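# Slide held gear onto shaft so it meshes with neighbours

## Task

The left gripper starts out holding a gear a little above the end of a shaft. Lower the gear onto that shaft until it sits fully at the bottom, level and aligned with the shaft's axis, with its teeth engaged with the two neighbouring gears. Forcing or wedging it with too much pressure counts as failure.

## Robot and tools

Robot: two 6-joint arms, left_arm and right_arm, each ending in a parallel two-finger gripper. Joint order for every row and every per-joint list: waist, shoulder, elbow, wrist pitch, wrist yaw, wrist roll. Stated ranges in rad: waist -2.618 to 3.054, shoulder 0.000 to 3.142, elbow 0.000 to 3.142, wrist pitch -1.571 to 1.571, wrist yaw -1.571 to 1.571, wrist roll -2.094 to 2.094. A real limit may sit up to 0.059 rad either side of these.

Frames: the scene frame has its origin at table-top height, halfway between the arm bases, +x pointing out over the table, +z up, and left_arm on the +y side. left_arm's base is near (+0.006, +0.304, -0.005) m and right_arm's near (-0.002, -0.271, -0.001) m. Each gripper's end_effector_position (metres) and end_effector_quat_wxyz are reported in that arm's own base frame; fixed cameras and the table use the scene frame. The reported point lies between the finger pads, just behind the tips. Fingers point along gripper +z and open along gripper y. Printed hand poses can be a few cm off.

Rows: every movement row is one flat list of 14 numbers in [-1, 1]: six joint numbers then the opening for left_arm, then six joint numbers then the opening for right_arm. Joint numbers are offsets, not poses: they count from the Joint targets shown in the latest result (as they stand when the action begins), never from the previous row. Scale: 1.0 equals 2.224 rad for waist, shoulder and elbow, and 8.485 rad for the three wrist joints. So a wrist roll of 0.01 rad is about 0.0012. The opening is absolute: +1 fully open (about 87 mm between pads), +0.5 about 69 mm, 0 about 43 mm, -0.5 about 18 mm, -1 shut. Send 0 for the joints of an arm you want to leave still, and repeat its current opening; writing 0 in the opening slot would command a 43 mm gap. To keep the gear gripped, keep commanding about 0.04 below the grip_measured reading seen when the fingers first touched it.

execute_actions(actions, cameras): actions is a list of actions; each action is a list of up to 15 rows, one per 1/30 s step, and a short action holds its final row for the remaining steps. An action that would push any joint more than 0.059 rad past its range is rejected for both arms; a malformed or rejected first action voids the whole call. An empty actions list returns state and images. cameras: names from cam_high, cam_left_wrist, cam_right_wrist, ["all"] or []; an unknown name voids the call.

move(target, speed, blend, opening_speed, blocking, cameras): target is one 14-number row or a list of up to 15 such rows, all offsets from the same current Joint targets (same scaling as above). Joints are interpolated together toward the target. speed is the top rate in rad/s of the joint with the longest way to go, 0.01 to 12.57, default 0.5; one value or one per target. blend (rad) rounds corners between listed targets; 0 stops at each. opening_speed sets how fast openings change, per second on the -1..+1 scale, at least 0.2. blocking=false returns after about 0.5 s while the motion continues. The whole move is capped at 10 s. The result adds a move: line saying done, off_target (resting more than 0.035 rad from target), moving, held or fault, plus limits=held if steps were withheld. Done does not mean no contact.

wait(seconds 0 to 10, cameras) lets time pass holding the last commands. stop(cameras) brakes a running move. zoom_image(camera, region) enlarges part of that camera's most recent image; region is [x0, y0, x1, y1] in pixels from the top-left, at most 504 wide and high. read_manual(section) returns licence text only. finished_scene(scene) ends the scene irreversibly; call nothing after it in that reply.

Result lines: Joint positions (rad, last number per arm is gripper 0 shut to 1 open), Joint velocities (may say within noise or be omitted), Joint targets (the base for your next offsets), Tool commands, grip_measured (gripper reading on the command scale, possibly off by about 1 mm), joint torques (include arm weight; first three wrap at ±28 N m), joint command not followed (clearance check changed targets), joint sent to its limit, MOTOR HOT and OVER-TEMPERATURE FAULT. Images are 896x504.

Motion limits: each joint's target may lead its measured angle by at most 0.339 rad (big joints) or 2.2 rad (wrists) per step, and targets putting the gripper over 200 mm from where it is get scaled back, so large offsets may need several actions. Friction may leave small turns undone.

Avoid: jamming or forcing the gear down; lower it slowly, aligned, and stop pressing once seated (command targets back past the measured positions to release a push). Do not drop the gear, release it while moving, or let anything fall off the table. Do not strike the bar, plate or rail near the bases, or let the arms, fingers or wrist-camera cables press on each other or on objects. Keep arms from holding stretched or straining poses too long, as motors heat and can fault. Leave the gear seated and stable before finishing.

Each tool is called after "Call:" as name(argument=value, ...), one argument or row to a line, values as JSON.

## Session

Call:
execute_actions(
  actions=[],
  cameras=["cam_left_wrist","cam_high"],
)

Call:
zoom_image(
  camera="cam_left_wrist",
  region=[300, 0, 800, 370],
)

Scene clock: 0.00 s.
left_arm: end_effector_position=(+0.2826, -0.1438, +0.1208) grip_measured=-0.511 end_effector_quat_wxyz=(-0.008, +0.859, +0.512, +0.005) | right_arm: end_effector_position=(+0.3825, +0.0000, +0.3605) grip_measured=+1.000 end_effector_quat_wxyz=(+0.707, +0.000, +0.707, +0.000)
Joint positions: left_arm=[-0.61 1.758 1.505 -1.329 -0.015 1.457 0.244] | right_arm=[0 1.047 1.047 0 0 0 1]
Joint velocities: within noise
Joint torques (N m): no reading
Heat: left arm: 28 °C; right arm: 27 °C.
Joint targets: left_arm=[-0.607 1.747 1.512 -1.335 -0.020 1.457] | right_arm=[0.000 1.043 1.058 0.005 -0.001 0.000]
Tool commands: left_gripper/opening=-1.0 right_gripper/opening=+1.0
Images, in order (width x height): cam_high 896x504, cam_left_wrist 896x504.

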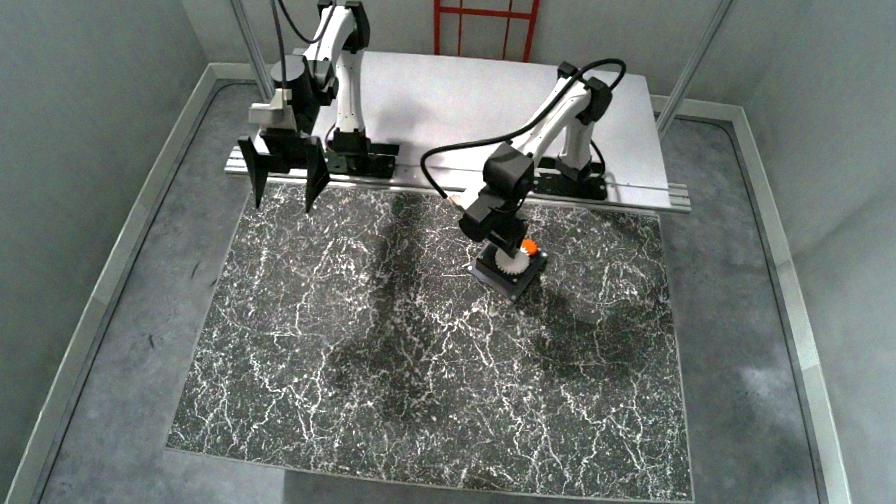

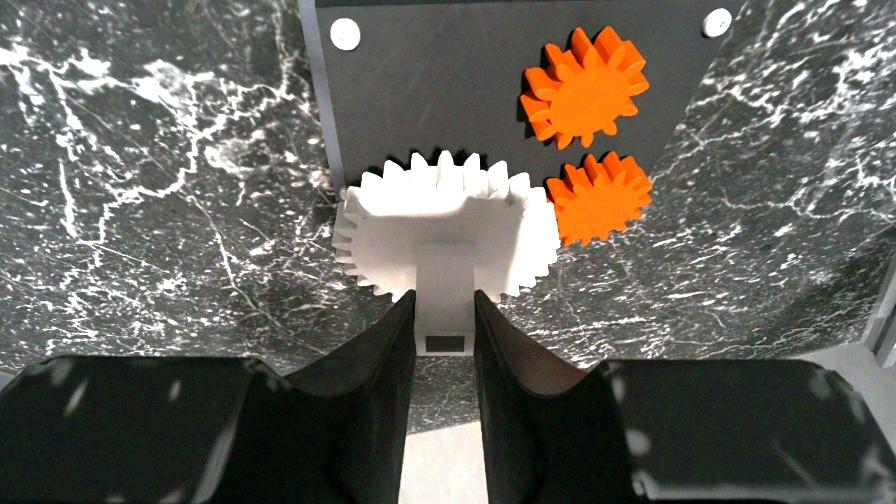

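Scaled by 1.008 from the camera's 896x504 image, which has a finer 1280x720 frame.

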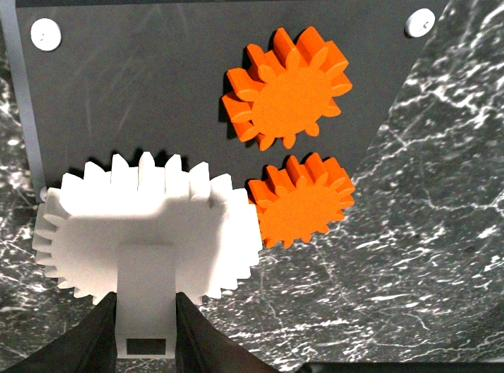

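Call:
move(
  target=[
    [0,-0.0004,0.0351,-0.0093,0,0,-1,0,0,0,0,0,0,1],
    [-0.0283,-0.0346,-0.0315,-0.0202,-0.0104,-0.0093,-1,0,0,0,0,0,0,1],
  ],
  cameras=["cam_left_wrist","cam_high"],
  blend=[0.02,0],
)

Call:
zoom_image(
  camera="cam_left_wrist",
  region=[150, 0, 550, 300],
)

Call:
zoom_image(
  camera="cam_high",
  region=[460, 210, 560, 310],
)

Call:
move(
  target=[0.0238,0.1933,0.2352,-0.0070,-0.0026,0.0062,-1,0,0,0,0,0,0,1],
  cameras=["cam_left_wrist"],
)

Call:
zoom_image(
  camera="cam_left_wrist",
  region=[400, 0, 800, 300],
)

Scene clock: 12.93 s.
left_arm: end_effector_position=(+0.2392, -0.1161, +0.1307) grip_measured=-0.511 end_effector_quat_wxyz=(-0.095, +0.856, +0.509, +0.013) | right_arm: end_effector_position=(+0.3825, +0.0000, +0.3605) grip_measured=+1.000 end_effector_quat_wxyz=(+0.707, +0.000, +0.707, +0.000)
Joint positions: left_arm=[-0.667 1.707 1.451 -1.483 -0.092 1.394 0.244] | right_arm=[0 1.047 1.047 0 0 0 1]
Joint torques (N m): left_arm=[-0.42 -8.75 4.45 -0.14 -0.07 -0.16] | right_arm=[-0.24 -2.84 8.1 2.25 -0.07 0.09]
Heat: left arm: 30 °C; right arm: 30 °C.
Joint targets: left_arm=[-0.670 1.670 1.443 -1.506 -0.108 1.379] | right_arm=[0.000 1.043 1.058 0.005 -0.001 0.000]
move: off_target (left_arm); left_arm: the shoulder is farthest, 0.037 rad from its target
camera_calibration:
cam_left_wrist: T_world_to_cam=[[-0.871567, 0.468463, 0.144613, 0.242494], [0.358197, 0.407037, 0.840248, -0.129063], [0.334762, 0.784132, -0.522562, 0.220699], [0, 0, 0, 1]] pos_world=[0.183698, -0.234123, 0.188706]
Images, in order (width x height): cam_high 896x504, cam_left_wrist 896x504.

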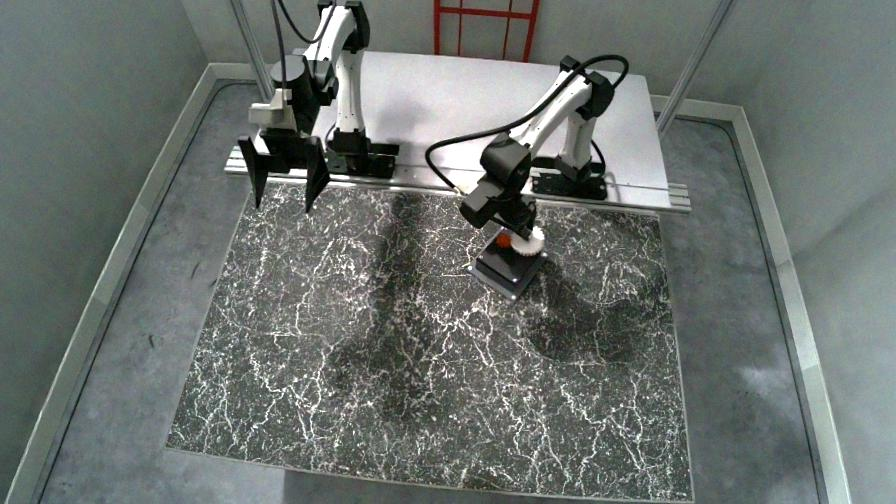

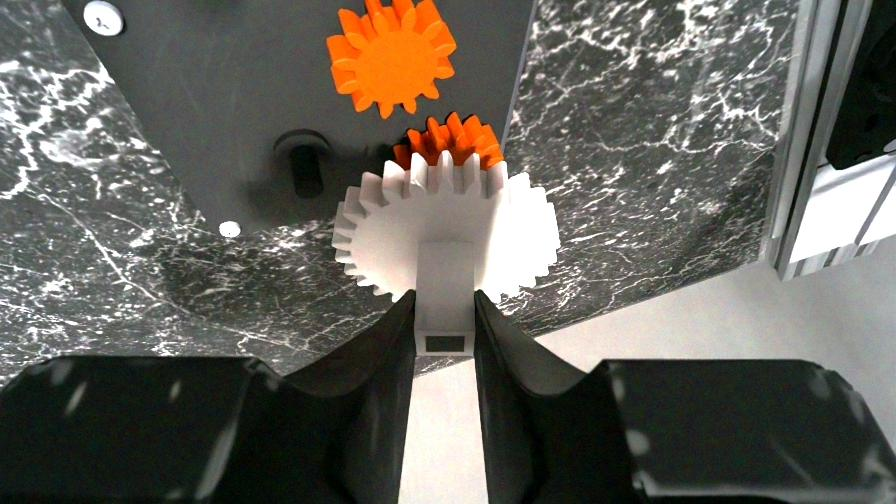

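Scaled by 1.260 from the camera's 896x504 image, which has a finer 1280x720 frame.

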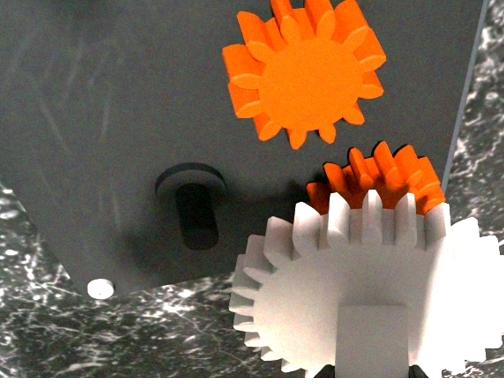

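Scaled by 5.040 from the camera's 896x504 image, which has a finer 1280x720 frame.

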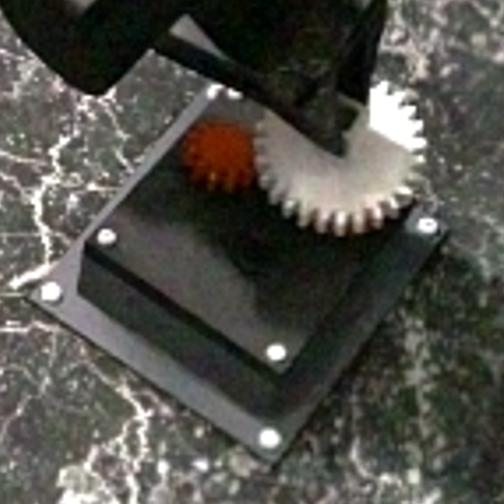

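Scene clock: 14.57 s.
left_arm: end_effector_position=(+0.3323, -0.1662, +0.1277) grip_measured=-0.511 end_effector_quat_wxyz=(-0.073, +0.852, +0.518, +0.031) | right_arm: end_effector_position=(+0.3825, +0.0000, +0.3605) grip_measured=+1.000 end_effector_quat_wxyz=(+0.707, +0.000, +0.707, +0.000)
Joint positions: left_arm=[-0.628 2.082 1.943 -1.543 -0.114 1.415 0.244] | right_arm=[0 1.047 1.047 0 0 0 1]
Joint torques (N m): left_arm=[0.91 -7.42 6.97 -0.02 -0.07 0.16] | right_arm=[-0.24 -2.84 8.1 2.25 -0.07 0.09]
Heat: left arm: 30 °C; right arm: 31 °C.
Joint targets: left_arm=[-0.617 2.100 1.965 -1.566 -0.130 1.431] | right_arm=[0.000 1.043 1.058 0.005 -0.001 0.000]
move: done
camera_calibration:
cam_left_wrist: T_world_to_cam=[[-0.885168, 0.456878, 0.0879725, 0.357382], [0.305129, 0.427292, 0.851069, -0.119824], [0.351245, 0.780182, -0.517632, 0.220473], [0, 0, 0, 1]] pos_world=[0.275465, -0.28409, 0.184663]
Images, in order (width x height): cam_left_wrist 896x504.

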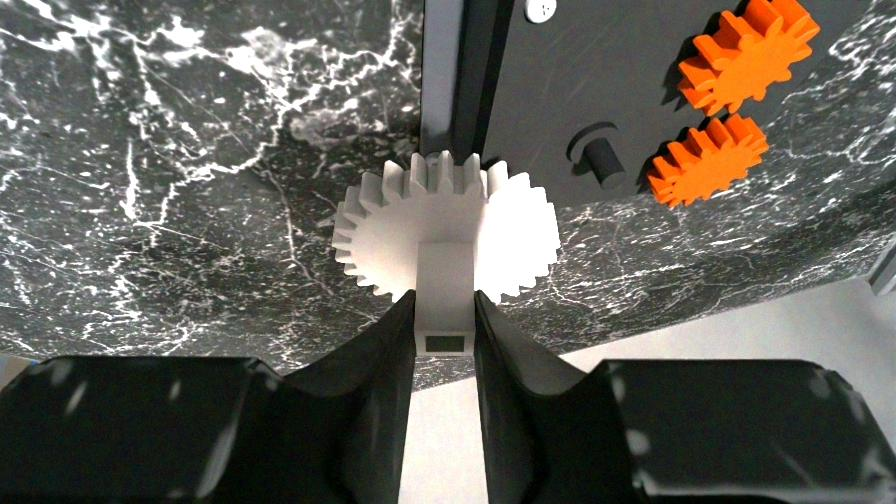

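Scaled by 1.260 from the camera's 896x504 image, which has a finer 1280x720 frame.

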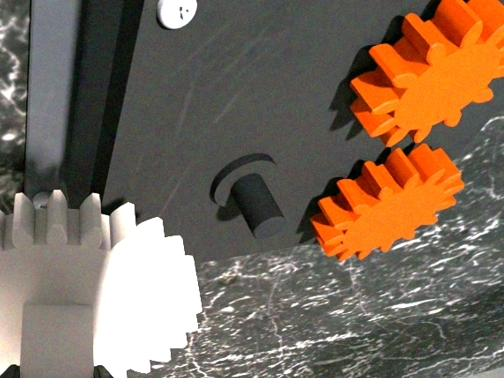

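Call:
move(
  target=[0.0238,-0.2698,-0.2878,0.0424,0.0233,0.0073,-1,0,0,0,0,0,0,1],
  cameras=["cam_left_wrist"],
  speed=0.6,
)

Call:
zoom_image(
  camera="cam_left_wrist",
  region=[320, 0, 720, 300],
)

Scene clock: 56.93 s.
left_arm: end_effector_position=(+0.2659, -0.1357, +0.1405) grip_measured=-0.511 end_effector_quat_wxyz=(+0.086, +0.853, +0.515, +0.008) | right_arm: end_effector_position=(+0.3825, +0.0000, +0.3605) grip_measured=+1.000 end_effector_quat_wxyz=(+0.707, +0.000, +0.707, +0.000)
Joint positions: left_arm=[-0.576 1.526 1.335 -1.217 0.06 1.476 0.244] | right_arm=[0 1.047 1.047 0 0 0 1]
Joint torques (N m): left_arm=[0.91 -7.08 4.86 0.77 0.33 0.15] | right_arm=[-0.23 -2.82 8.1 2.25 -0.07 0.09]
Heat: left arm: 35 °C; right arm: 34 °C.
Joint targets: left_arm=[-0.565 1.499 1.326 -1.206 0.067 1.493] | right_arm=[0.000 1.043 1.058 0.005 -0.001 0.000]
move: done
camera_calibration:
cam_left_wrist: T_world_to_cam=[[-0.874358, 0.458122, -0.160069, 0.315697], [0.212722, 0.658292, 0.722081, -0.0494763], [0.436174, 0.597307, -0.673035, 0.201034], [0, 0, 0, 1]] pos_world=[0.198872, -0.232137, 0.221562]
Images, in order (width x height): cam_left_wrist 896x504.

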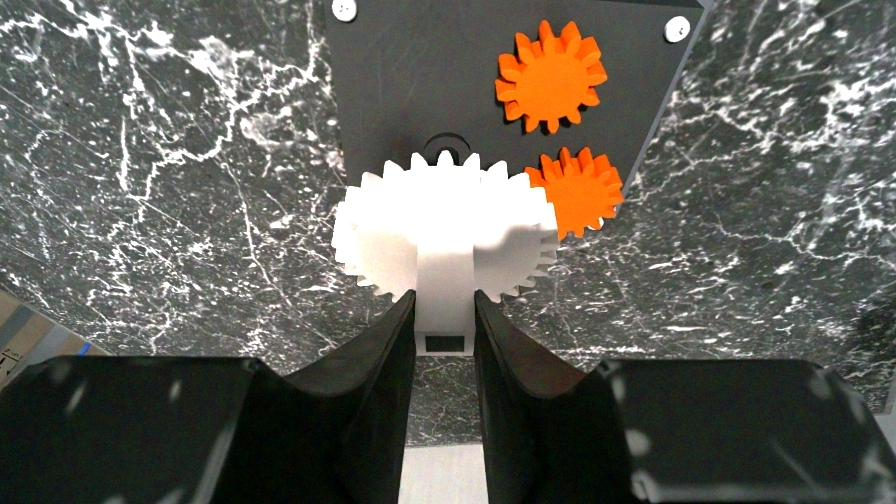

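Scaled by 1.260 from the camera's 896x504 image, which has a finer 1280x720 frame.

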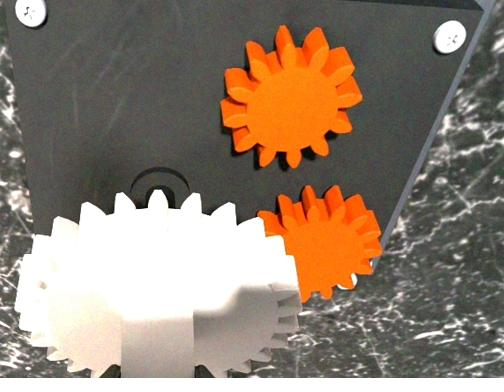

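Call:
move(
  target=[-0.0103,0.0247,-0.0301,0.0092,0,-0.0039,-1,0,0,0,0,0,0,1],
  cameras=["cam_left_wrist"],
  speed=0.15,
)

Call:
zoom_image(
  camera="cam_left_wrist",
  region=[320, 0, 720, 300],
)

Scene clock: 92.10 s.
left_arm: end_effector_position=(+0.2673, -0.1387, +0.1188) grip_measured=-0.511 end_effector_quat_wxyz=(+0.083, +0.854, +0.514, +0.006) | right_arm: end_effector_position=(+0.3825, +0.0000, +0.3605) grip_measured=+1.000 end_effector_quat_wxyz=(+0.707, +0.000, +0.707, +0.000)
Joint positions: left_arm=[-0.581 1.543 1.266 -1.139 0.06 1.473 0.244] | right_arm=[0 1.047 1.047 0 0 0 1]
Joint torques (N m): left_arm=[-0.72 -4.19 4.94 0.76 0.33 -0.18] | right_arm=[-0.23 -2.84 8.1 2.25 -0.07 0.09]
Heat: left arm: 35 °C; right arm: 35 °C.
Joint targets: left_arm=[-0.587 1.555 1.259 -1.128 0.067 1.460] | right_arm=[0.000 1.043 1.058 0.005 -0.001 0.000]
move: done
camera_calibration:
cam_left_wrist: T_world_to_cam=[[-0.873973, 0.461359, -0.152706, 0.31429], [0.219524, 0.655133, 0.722918, -0.0343902], [0.433567, 0.598288, -0.673848, 0.188628], [0, 0, 0, 1]] pos_world=[0.200448, -0.235324, 0.199962]
Images, in order (width x height): cam_left_wrist 896x504.

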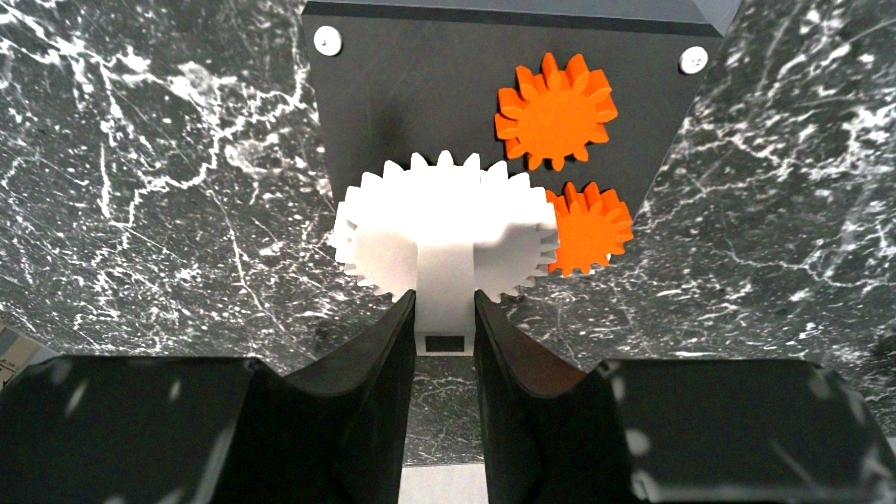

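Scaled by 1.260 from the camera's 896x504 image, which has a finer 1280x720 frame.

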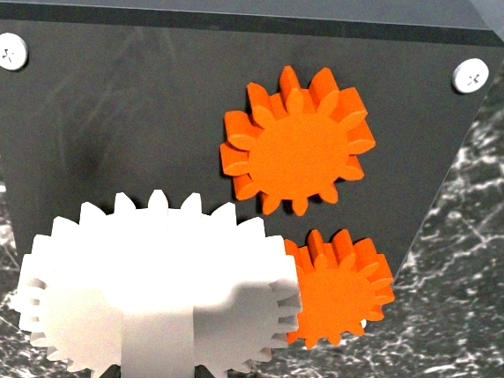

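Call:
move(
  target=[-0.0011,0.0022,-0.0115,0.00365,0,0,-1,0,0,0,0,0,0,1],
  cameras=["cam_left_wrist"],
  speed=0.06,
)

Call:
zoom_image(
  camera="cam_left_wrist",
  region=[320, 0, 720, 300],
)

Scene clock: 100.27 s.
left_arm: end_effector_position=(+0.2684, -0.1395, +0.1130) grip_measured=-0.511 end_effector_quat_wxyz=(+0.086, +0.854, +0.513, +0.008) | right_arm: end_effector_position=(+0.3825, +0.0000, +0.3605) grip_measured=+1.000 end_effector_quat_wxyz=(+0.707, +0.000, +0.707, +0.000)
Joint positions: left_arm=[-0.581 1.543 1.242 -1.108 0.06 1.473 0.244] | right_arm=[0 1.047 1.047 0 0 0 1]
Joint torques (N m): left_arm=[-0.92 -3.88 4.82 0.76 0.33 -0.16] | right_arm=[-0.24 -2.84 8.1 2.25 -0.07 0.1]
Heat: left arm: 35 °C; right arm: 36 °C.
Joint targets: left_arm=[-0.590 1.559 1.233 -1.097 0.067 1.460] | right_arm=[0.000 1.043 1.058 0.005 -0.001 0.000]
move: done
camera_calibration:
cam_left_wrist: T_world_to_cam=[[-0.873136, 0.46079, -0.159077, 0.315161], [0.215799, 0.657976, 0.721456, -0.0283791], [0.437108, 0.595601, -0.673941, 0.183328], [0, 0, 0, 1]] pos_world=[0.201169, -0.23574, 0.194161]
Images, in order (width x height): cam_left_wrist 896x504.

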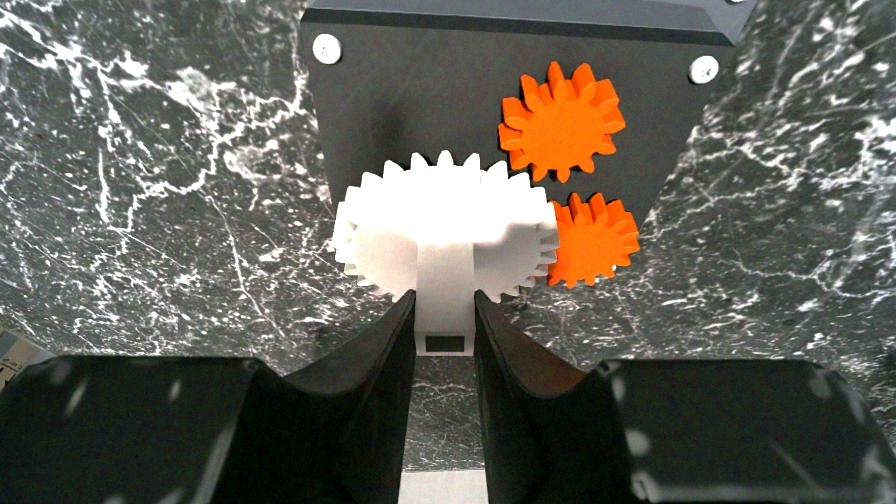

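Scaled by 1.260 from the camera's 896x504 image, which has a finer 1280x720 frame.

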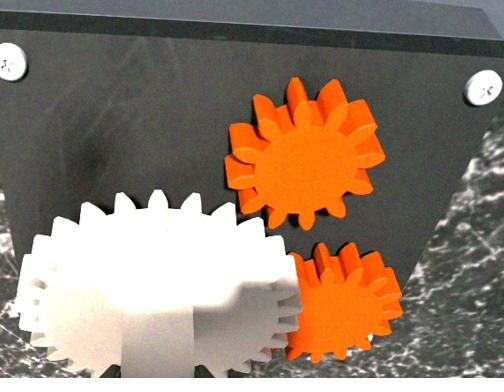

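Call:
move(
  target=[-0.0008,0.0014,-0.0075,0.0024,0,0,-1,0,0,0,0,0,0,1],
  cameras=["cam_left_wrist"],
  speed=0.06,
)

Call:
zoom_image(
  camera="cam_left_wrist",
  region=[320, 0, 720, 300],
)

Scene clock: 111.17 s.
left_arm: end_effector_position=(+0.2687, -0.1409, +0.1074) grip_measured=-0.511 end_effector_quat_wxyz=(+0.085, +0.855, +0.512, +0.007) | right_arm: end_effector_position=(+0.3825, +0.0000, +0.3605) grip_measured=+1.000 end_effector_quat_wxyz=(+0.707, +0.000, +0.707, +0.000)
Joint positions: left_arm=[-0.585 1.549 1.226 -1.087 0.06 1.473 0.244] | right_arm=[0 1.047 1.047 0 0 0 1]
Joint torques (N m): left_arm=[-0.77 -3.99 4.89 0.75 0.32 -0.17] | right_arm=[-0.24 -2.84 8.12 2.25 -0.07 0.09]
Heat: left arm: 34 °C; right arm: 36 °C.
Joint targets: left_arm=[-0.592 1.563 1.216 -1.077 0.067 1.460] | right_arm=[0.000 1.043 1.058 0.005 -0.001 0.000]
move: done
camera_calibration:
cam_left_wrist: T_world_to_cam=[[-0.871628, 0.463907, -0.158291, 0.315126], [0.218561, 0.656878, 0.721625, -0.0244695], [0.438744, 0.594392, -0.673945, 0.179721], [0, 0, 0, 1]] pos_world=[0.201169, -0.23694, 0.188661]
Images, in order (width x height): cam_left_wrist 896x504.

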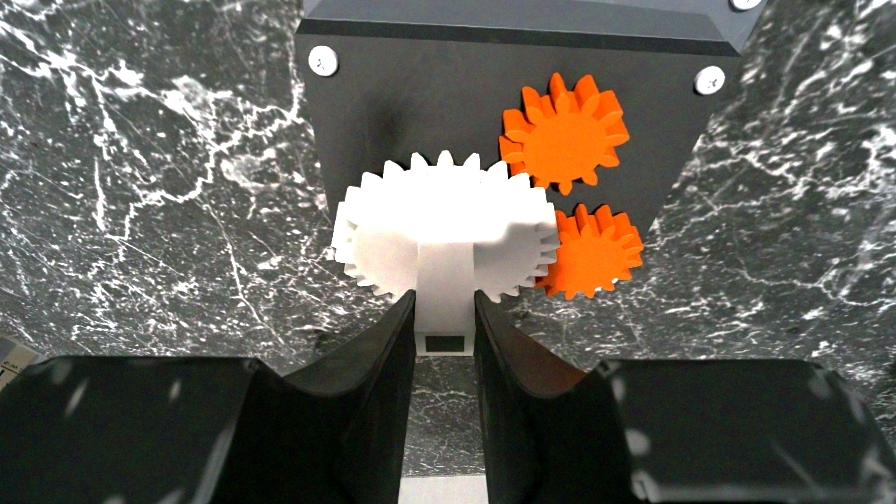

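Scaled by 1.260 from the camera's 896x504 image, which has a finer 1280x720 frame.

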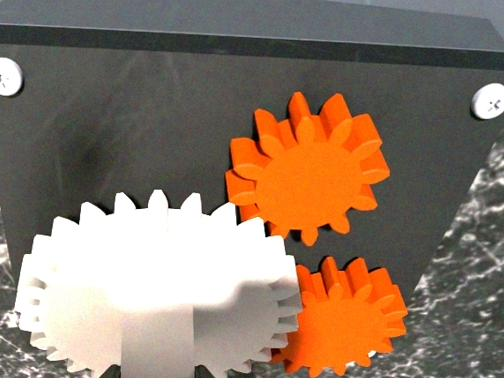

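Call:
move(
  target=[-0.0006,0.0011,-0.006,0.0019,0,0,-1,0,0,0,0,0,0,1],
  cameras=["cam_left_wrist"],
  speed=0.06,
)

Call:
zoom_image(
  camera="cam_left_wrist",
  region=[450, 100, 650, 310],
)

Scene clock: 117.80 s.
left_arm: end_effector_position=(+0.2687, -0.1413, +0.1065) grip_measured=-0.511 end_effector_quat_wxyz=(+0.086, +0.855, +0.511, +0.007) | right_arm: end_effector_position=(+0.3825, +0.0000, +0.3605) grip_measured=+1.000 end_effector_quat_wxyz=(+0.707, +0.000, +0.707, +0.000)
Joint positions: left_arm=[-0.586 1.549 1.222 -1.082 0.06 1.473 0.244] | right_arm=[0 1.047 1.047 0 0 0 1]
Joint torques (N m): left_arm=[-0.77 -3.9 4.07 0.88 0.33 -0.17] | right_arm=[-0.25 -2.84 8.1 2.25 -0.07 0.09]
Heat: left arm: 33 °C; right arm: 36 °C.
Joint targets: left_arm=[-0.593 1.565 1.203 -1.061 0.067 1.460] | right_arm=[0.000 1.043 1.058 0.005 -0.001 0.000]
move: done
camera_calibration:
cam_left_wrist: T_world_to_cam=[[-0.870959, 0.464791, -0.159375, 0.315217], [0.218647, 0.657086, 0.72141, -0.0234336], [0.440028, 0.593471, -0.67392, 0.178831], [0, 0, 0, 1]] pos_world=[0.200974, -0.237243, 0.187661]
Images, in order (width x height): cam_left_wrist 896x504.

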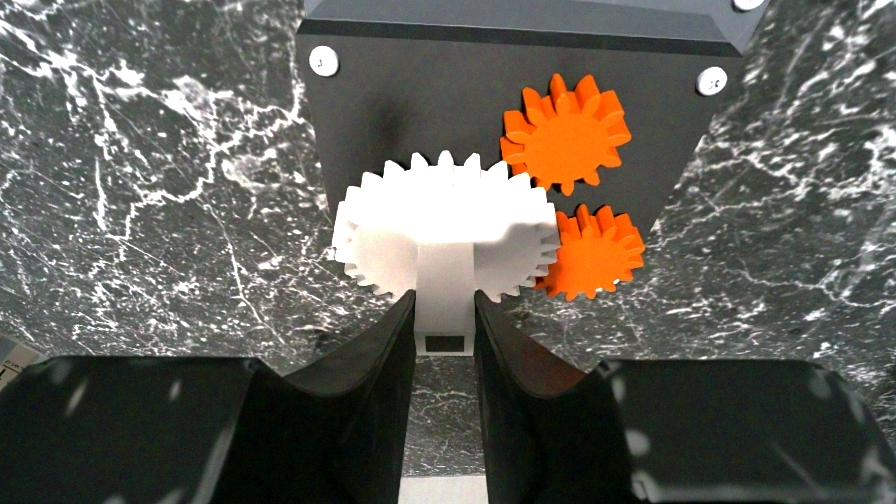

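Scaled by 2.400 from the camera's 896x504 image, which has a finer 1280x720 frame.

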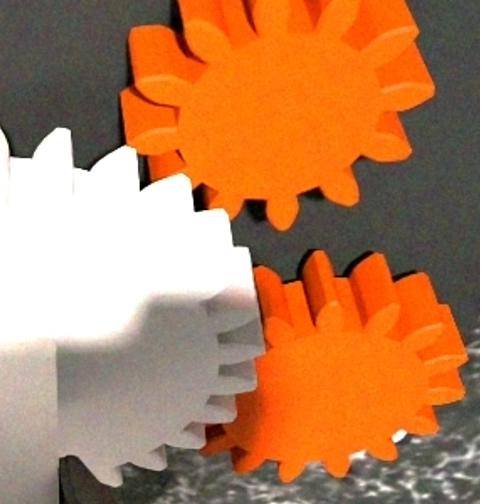

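Call:
move(
  target=[
    [0.0003,0.0040,0.0034,0,0,-0.0058,-1,0,0,0,0,0,0,1],
  ],
  cameras=[],
  speed=0.06,
)

Call:
move(
  target=[
    [0.0003,0.0040,0.0034,0,0,-0.0058,-1,0,0,0,0,0,0,1],
  ],
  cameras=["cam_left_wrist"],
  speed=0.06,
)

Call:
zoom_image(
  camera="cam_left_wrist",
  region=[450, 100, 650, 310],
)

Scene clock: 160.60 s.
left_arm: end_effector_position=(+0.2685, -0.1407, +0.1065) grip_measured=-0.511 end_effector_quat_wxyz=(+0.088, +0.843, +0.530, +0.008) | right_arm: end_effector_position=(+0.3825, +0.0000, +0.3605) grip_measured=+1.000 end_effector_quat_wxyz=(+0.707, +0.000, +0.707, +0.000)
Joint positions: left_arm=[-0.586 1.549 1.222 -1.077 0.057 1.429 0.244] | right_arm=[0 1.047 1.047 0 0 0 1]
Joint torques (N m): left_arm=[-0.7 -3.18 4.68 0.82 0.35 -0.23] | right_arm=[-0.24 -2.84 8.1 2.25 -0.07 0.09]
Heat: left arm: 31 °C; right arm: 37 °C.
Joint targets: left_arm=[-0.592 1.574 1.210 -1.061 0.067 1.411] | right_arm=[0.000 1.043 1.058 0.005 -0.001 0.000]
move: done
No camera images: "cameras" was empty.

Scene clock: 161.83 s.
left_arm: end_effector_position=(+0.2697, -0.1420, +0.1014) grip_measured=-0.511 end_effector_quat_wxyz=(+0.086, +0.830, +0.551, +0.005) | right_arm: end_effector_position=(+0.3825, +0.0000, +0.3605) grip_measured=+1.000 end_effector_quat_wxyz=(+0.707, +0.000, +0.707, +0.000)
Joint positions: left_arm=[-0.586 1.568 1.222 -1.061 0.057 1.38 0.244] | right_arm=[0 1.047 1.047 0 0 0 1]
Joint torques (N m): left_arm=[-0.65 -4.18 5.33 0.67 0.35 -0.23] | right_arm=[-0.25 -2.82 8.1 2.25 -0.07 0.09]
Heat: left arm: 31 °C; right arm: 38 °C.
Joint targets: left_arm=[-0.591 1.583 1.218 -1.061 0.067 1.362] | right_arm=[0.000 1.043 1.058 0.005 -0.001 0.000]
move: done
camera_calibration:
cam_left_wrist: T_world_to_cam=[[-0.911618, 0.380959, -0.154348, 0.314111], [0.163373, 0.680389, 0.714409, -0.000667895], [0.377177, 0.626051, -0.682493, 0.197791], [0, 0, 0, 1]] pos_world=[0.211856, -0.243036, 0.18395]
Images, in order (width x height): cam_left_wrist 896x504.

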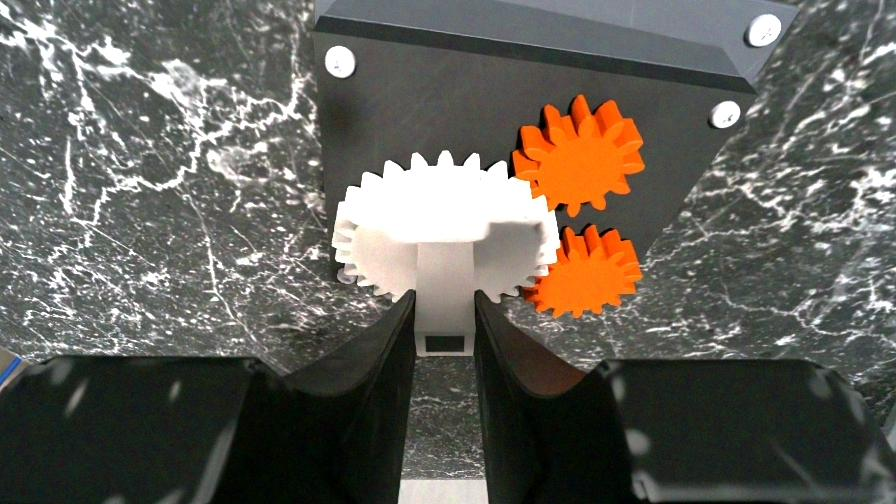

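Scaled by 2.400 from the camera's 896x504 image, which has a finer 1280x720 frame.

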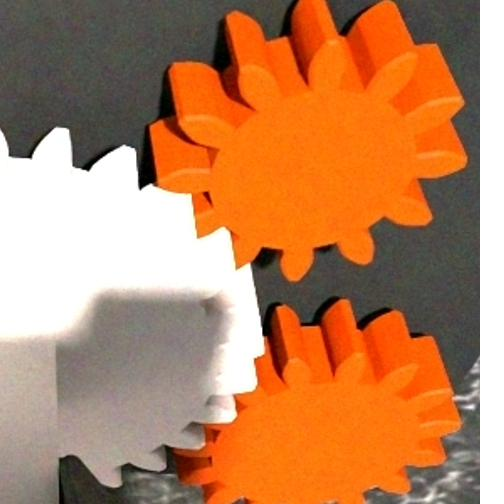

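Call:
move(
  target=[-0.0007,0.0010,-0.0100,0.0033,0,0,-1,0,0,0,0,0,0,1],
  cameras=["cam_left_wrist"],
  speed=0.06,
)

Call:
zoom_image(
  camera="cam_left_wrist",
  region=[450, 100, 650, 310],
)

Scene clock: 168.13 s.
left_arm: end_effector_position=(+0.2703, -0.1423, +0.0994) grip_measured=-0.511 end_effector_quat_wxyz=(+0.088, +0.829, +0.552, +0.006) | right_arm: end_effector_position=(+0.3825, +0.0000, +0.3605) grip_measured=+1.000 end_effector_quat_wxyz=(+0.707, +0.000, +0.707, +0.000)
Joint positions: left_arm=[-0.586 1.568 1.214 -1.049 0.057 1.377 0.244] | right_arm=[0 1.047 1.047 0 0 0 1]
Joint torques (N m): left_arm=[-0.83 -3.93 4.18 0.85 0.33 -0.21] | right_arm=[-0.25 -2.84 8.1 2.25 -0.06 0.09]
Heat: left arm: 31 °C; right arm: 38 °C.
Joint targets: left_arm=[-0.593 1.585 1.196 -1.033 0.067 1.361] | right_arm=[0.000 1.043 1.058 0.005 -0.001 0.000]
move: done
camera_calibration:
cam_left_wrist: T_world_to_cam=[[-0.912163, 0.378187, -0.157903, 0.314564], [0.159387, 0.682321, 0.713466, 0.0023594], [0.377564, 0.62563, -0.682666, 0.196235], [0, 0, 0, 1]] pos_world=[0.212466, -0.243344, 0.18195]
Images, in order (width x height): cam_left_wrist 896x504.

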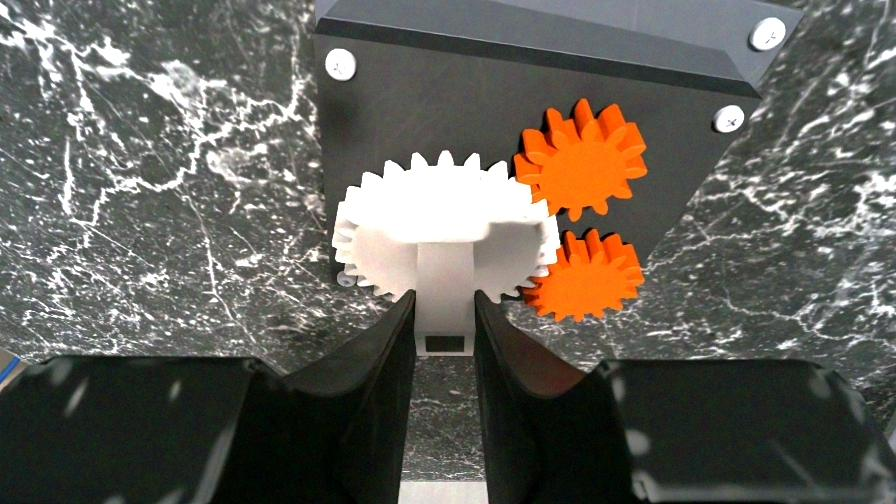

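Scaled by 2.400 from the camera's 896x504 image, which has a finer 1280x720 frame.

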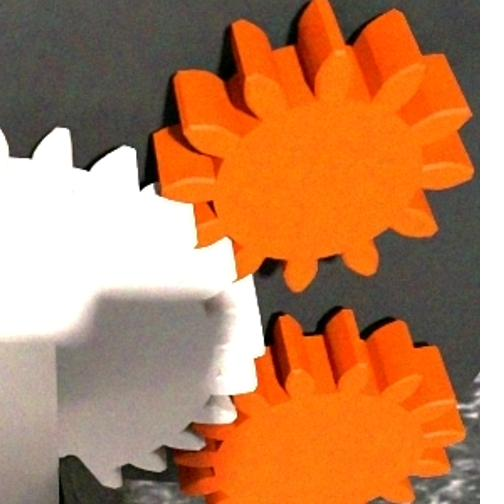

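Call:
move(
  target=[
    [0,0,0.003,-0.001,0,0,-0.2,0,0,0,0,0,0,1],
    [0,0,0.003,-0.001,0,0,0.1,0,0,0,0,0,0,1],
    [0,0,0.085,-0.018,0,0,0.1,0,0,0,0,0,0,1],
  ],
  cameras=["cam_left_wrist","cam_high"],
  opening_speed=0.5,
)

Call:
zoom_image(
  camera="cam_left_wrist",
  region=[400, 0, 720, 270],
)

Scene clock: 177.47 s.
left_arm: end_effector_position=(+0.2791, -0.1486, +0.1377) grip_measured=+0.100 end_effector_quat_wxyz=(+0.103, +0.828, +0.551, +0.011) | right_arm: end_effector_position=(+0.3825, +0.0000, +0.3605) grip_measured=+1.000 end_effector_quat_wxyz=(+0.707, +0.000, +0.707, +0.000)
Joint positions: left_arm=[-0.586 1.573 1.367 -1.165 0.059 1.375 0.55] | right_arm=[0 1.047 1.047 0 0 0 1]
Joint torques (N m): left_arm=[-0.79 -4.52 7.05 0.55 0.32 -0.17] | right_arm=[-0.24 -2.82 8.1 2.25 -0.06 0.09]
Heat: left arm: 31 °C; right arm: 38 °C.
Joint targets: left_arm=[-0.593 1.585 1.385 -1.185 0.067 1.362] | right_arm=[0.000 1.043 1.058 0.005 -0.001 0.000]
move: done
camera_calibration:
cam_left_wrist: T_world_to_cam=[[-0.908213, 0.373768, -0.188273, 0.333442], [0.140755, 0.696461, 0.703654, -0.0133821], [0.394128, 0.612568, -0.685145, 0.216815], [0, 0, 0, 1]] pos_world=[0.219267, -0.248123, 0.220744]
Images, in order (width x height): cam_high 896x504, cam_left_wrist 896x504.

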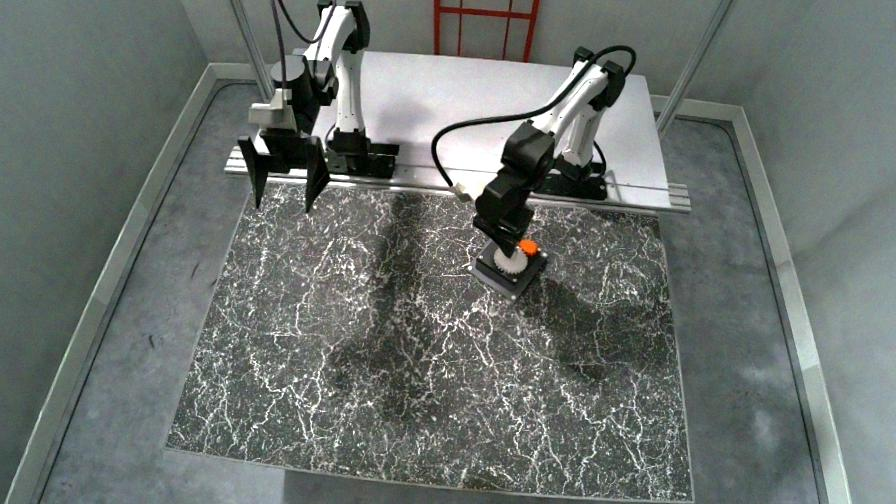

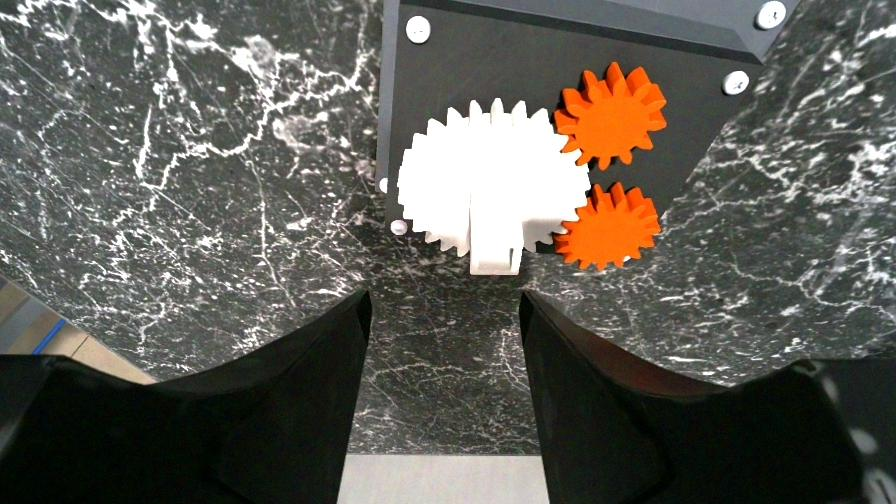

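Scaled by 1.575 from the camera's 896x504 image, which has a finer 1280x720 frame.

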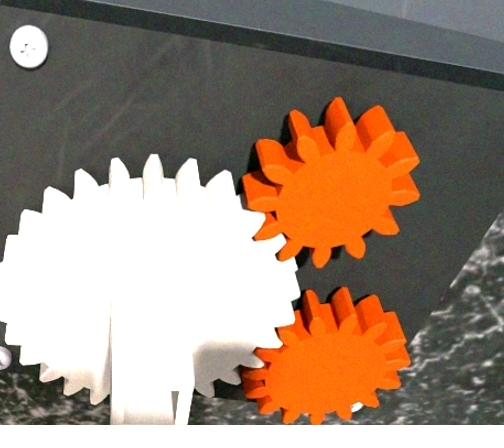

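Call:
zoom_image(
  camera="cam_left_wrist",
  region=[520, 100, 640, 280],
)

Call:
zoom_image(
  camera="cam_high",
  region=[465, 215, 555, 305],
)

Scaled by 2.800 from the camera's 896x504 image, which has a finer 1280x720 frame.

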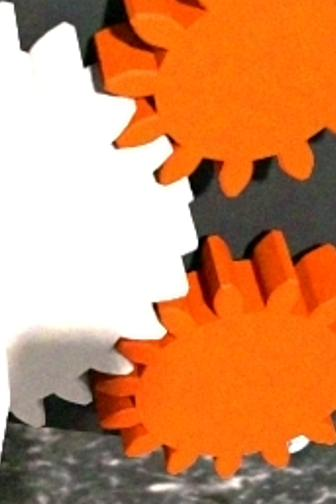

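Scaled by 5.600 from the camera's 896x504 image, which has a finer 1280x720 frame.

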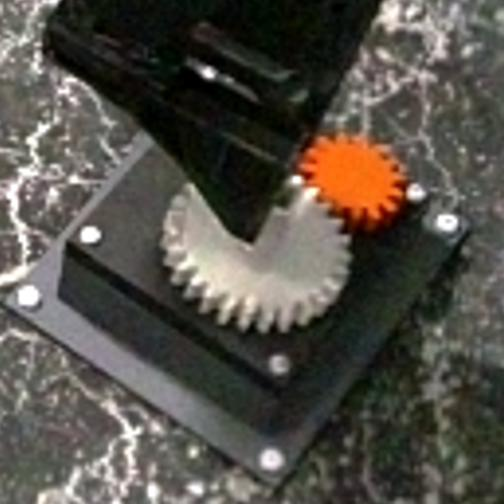

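Call:
finished_scene(
  scene=2,
)

The scene is finished: the task was done.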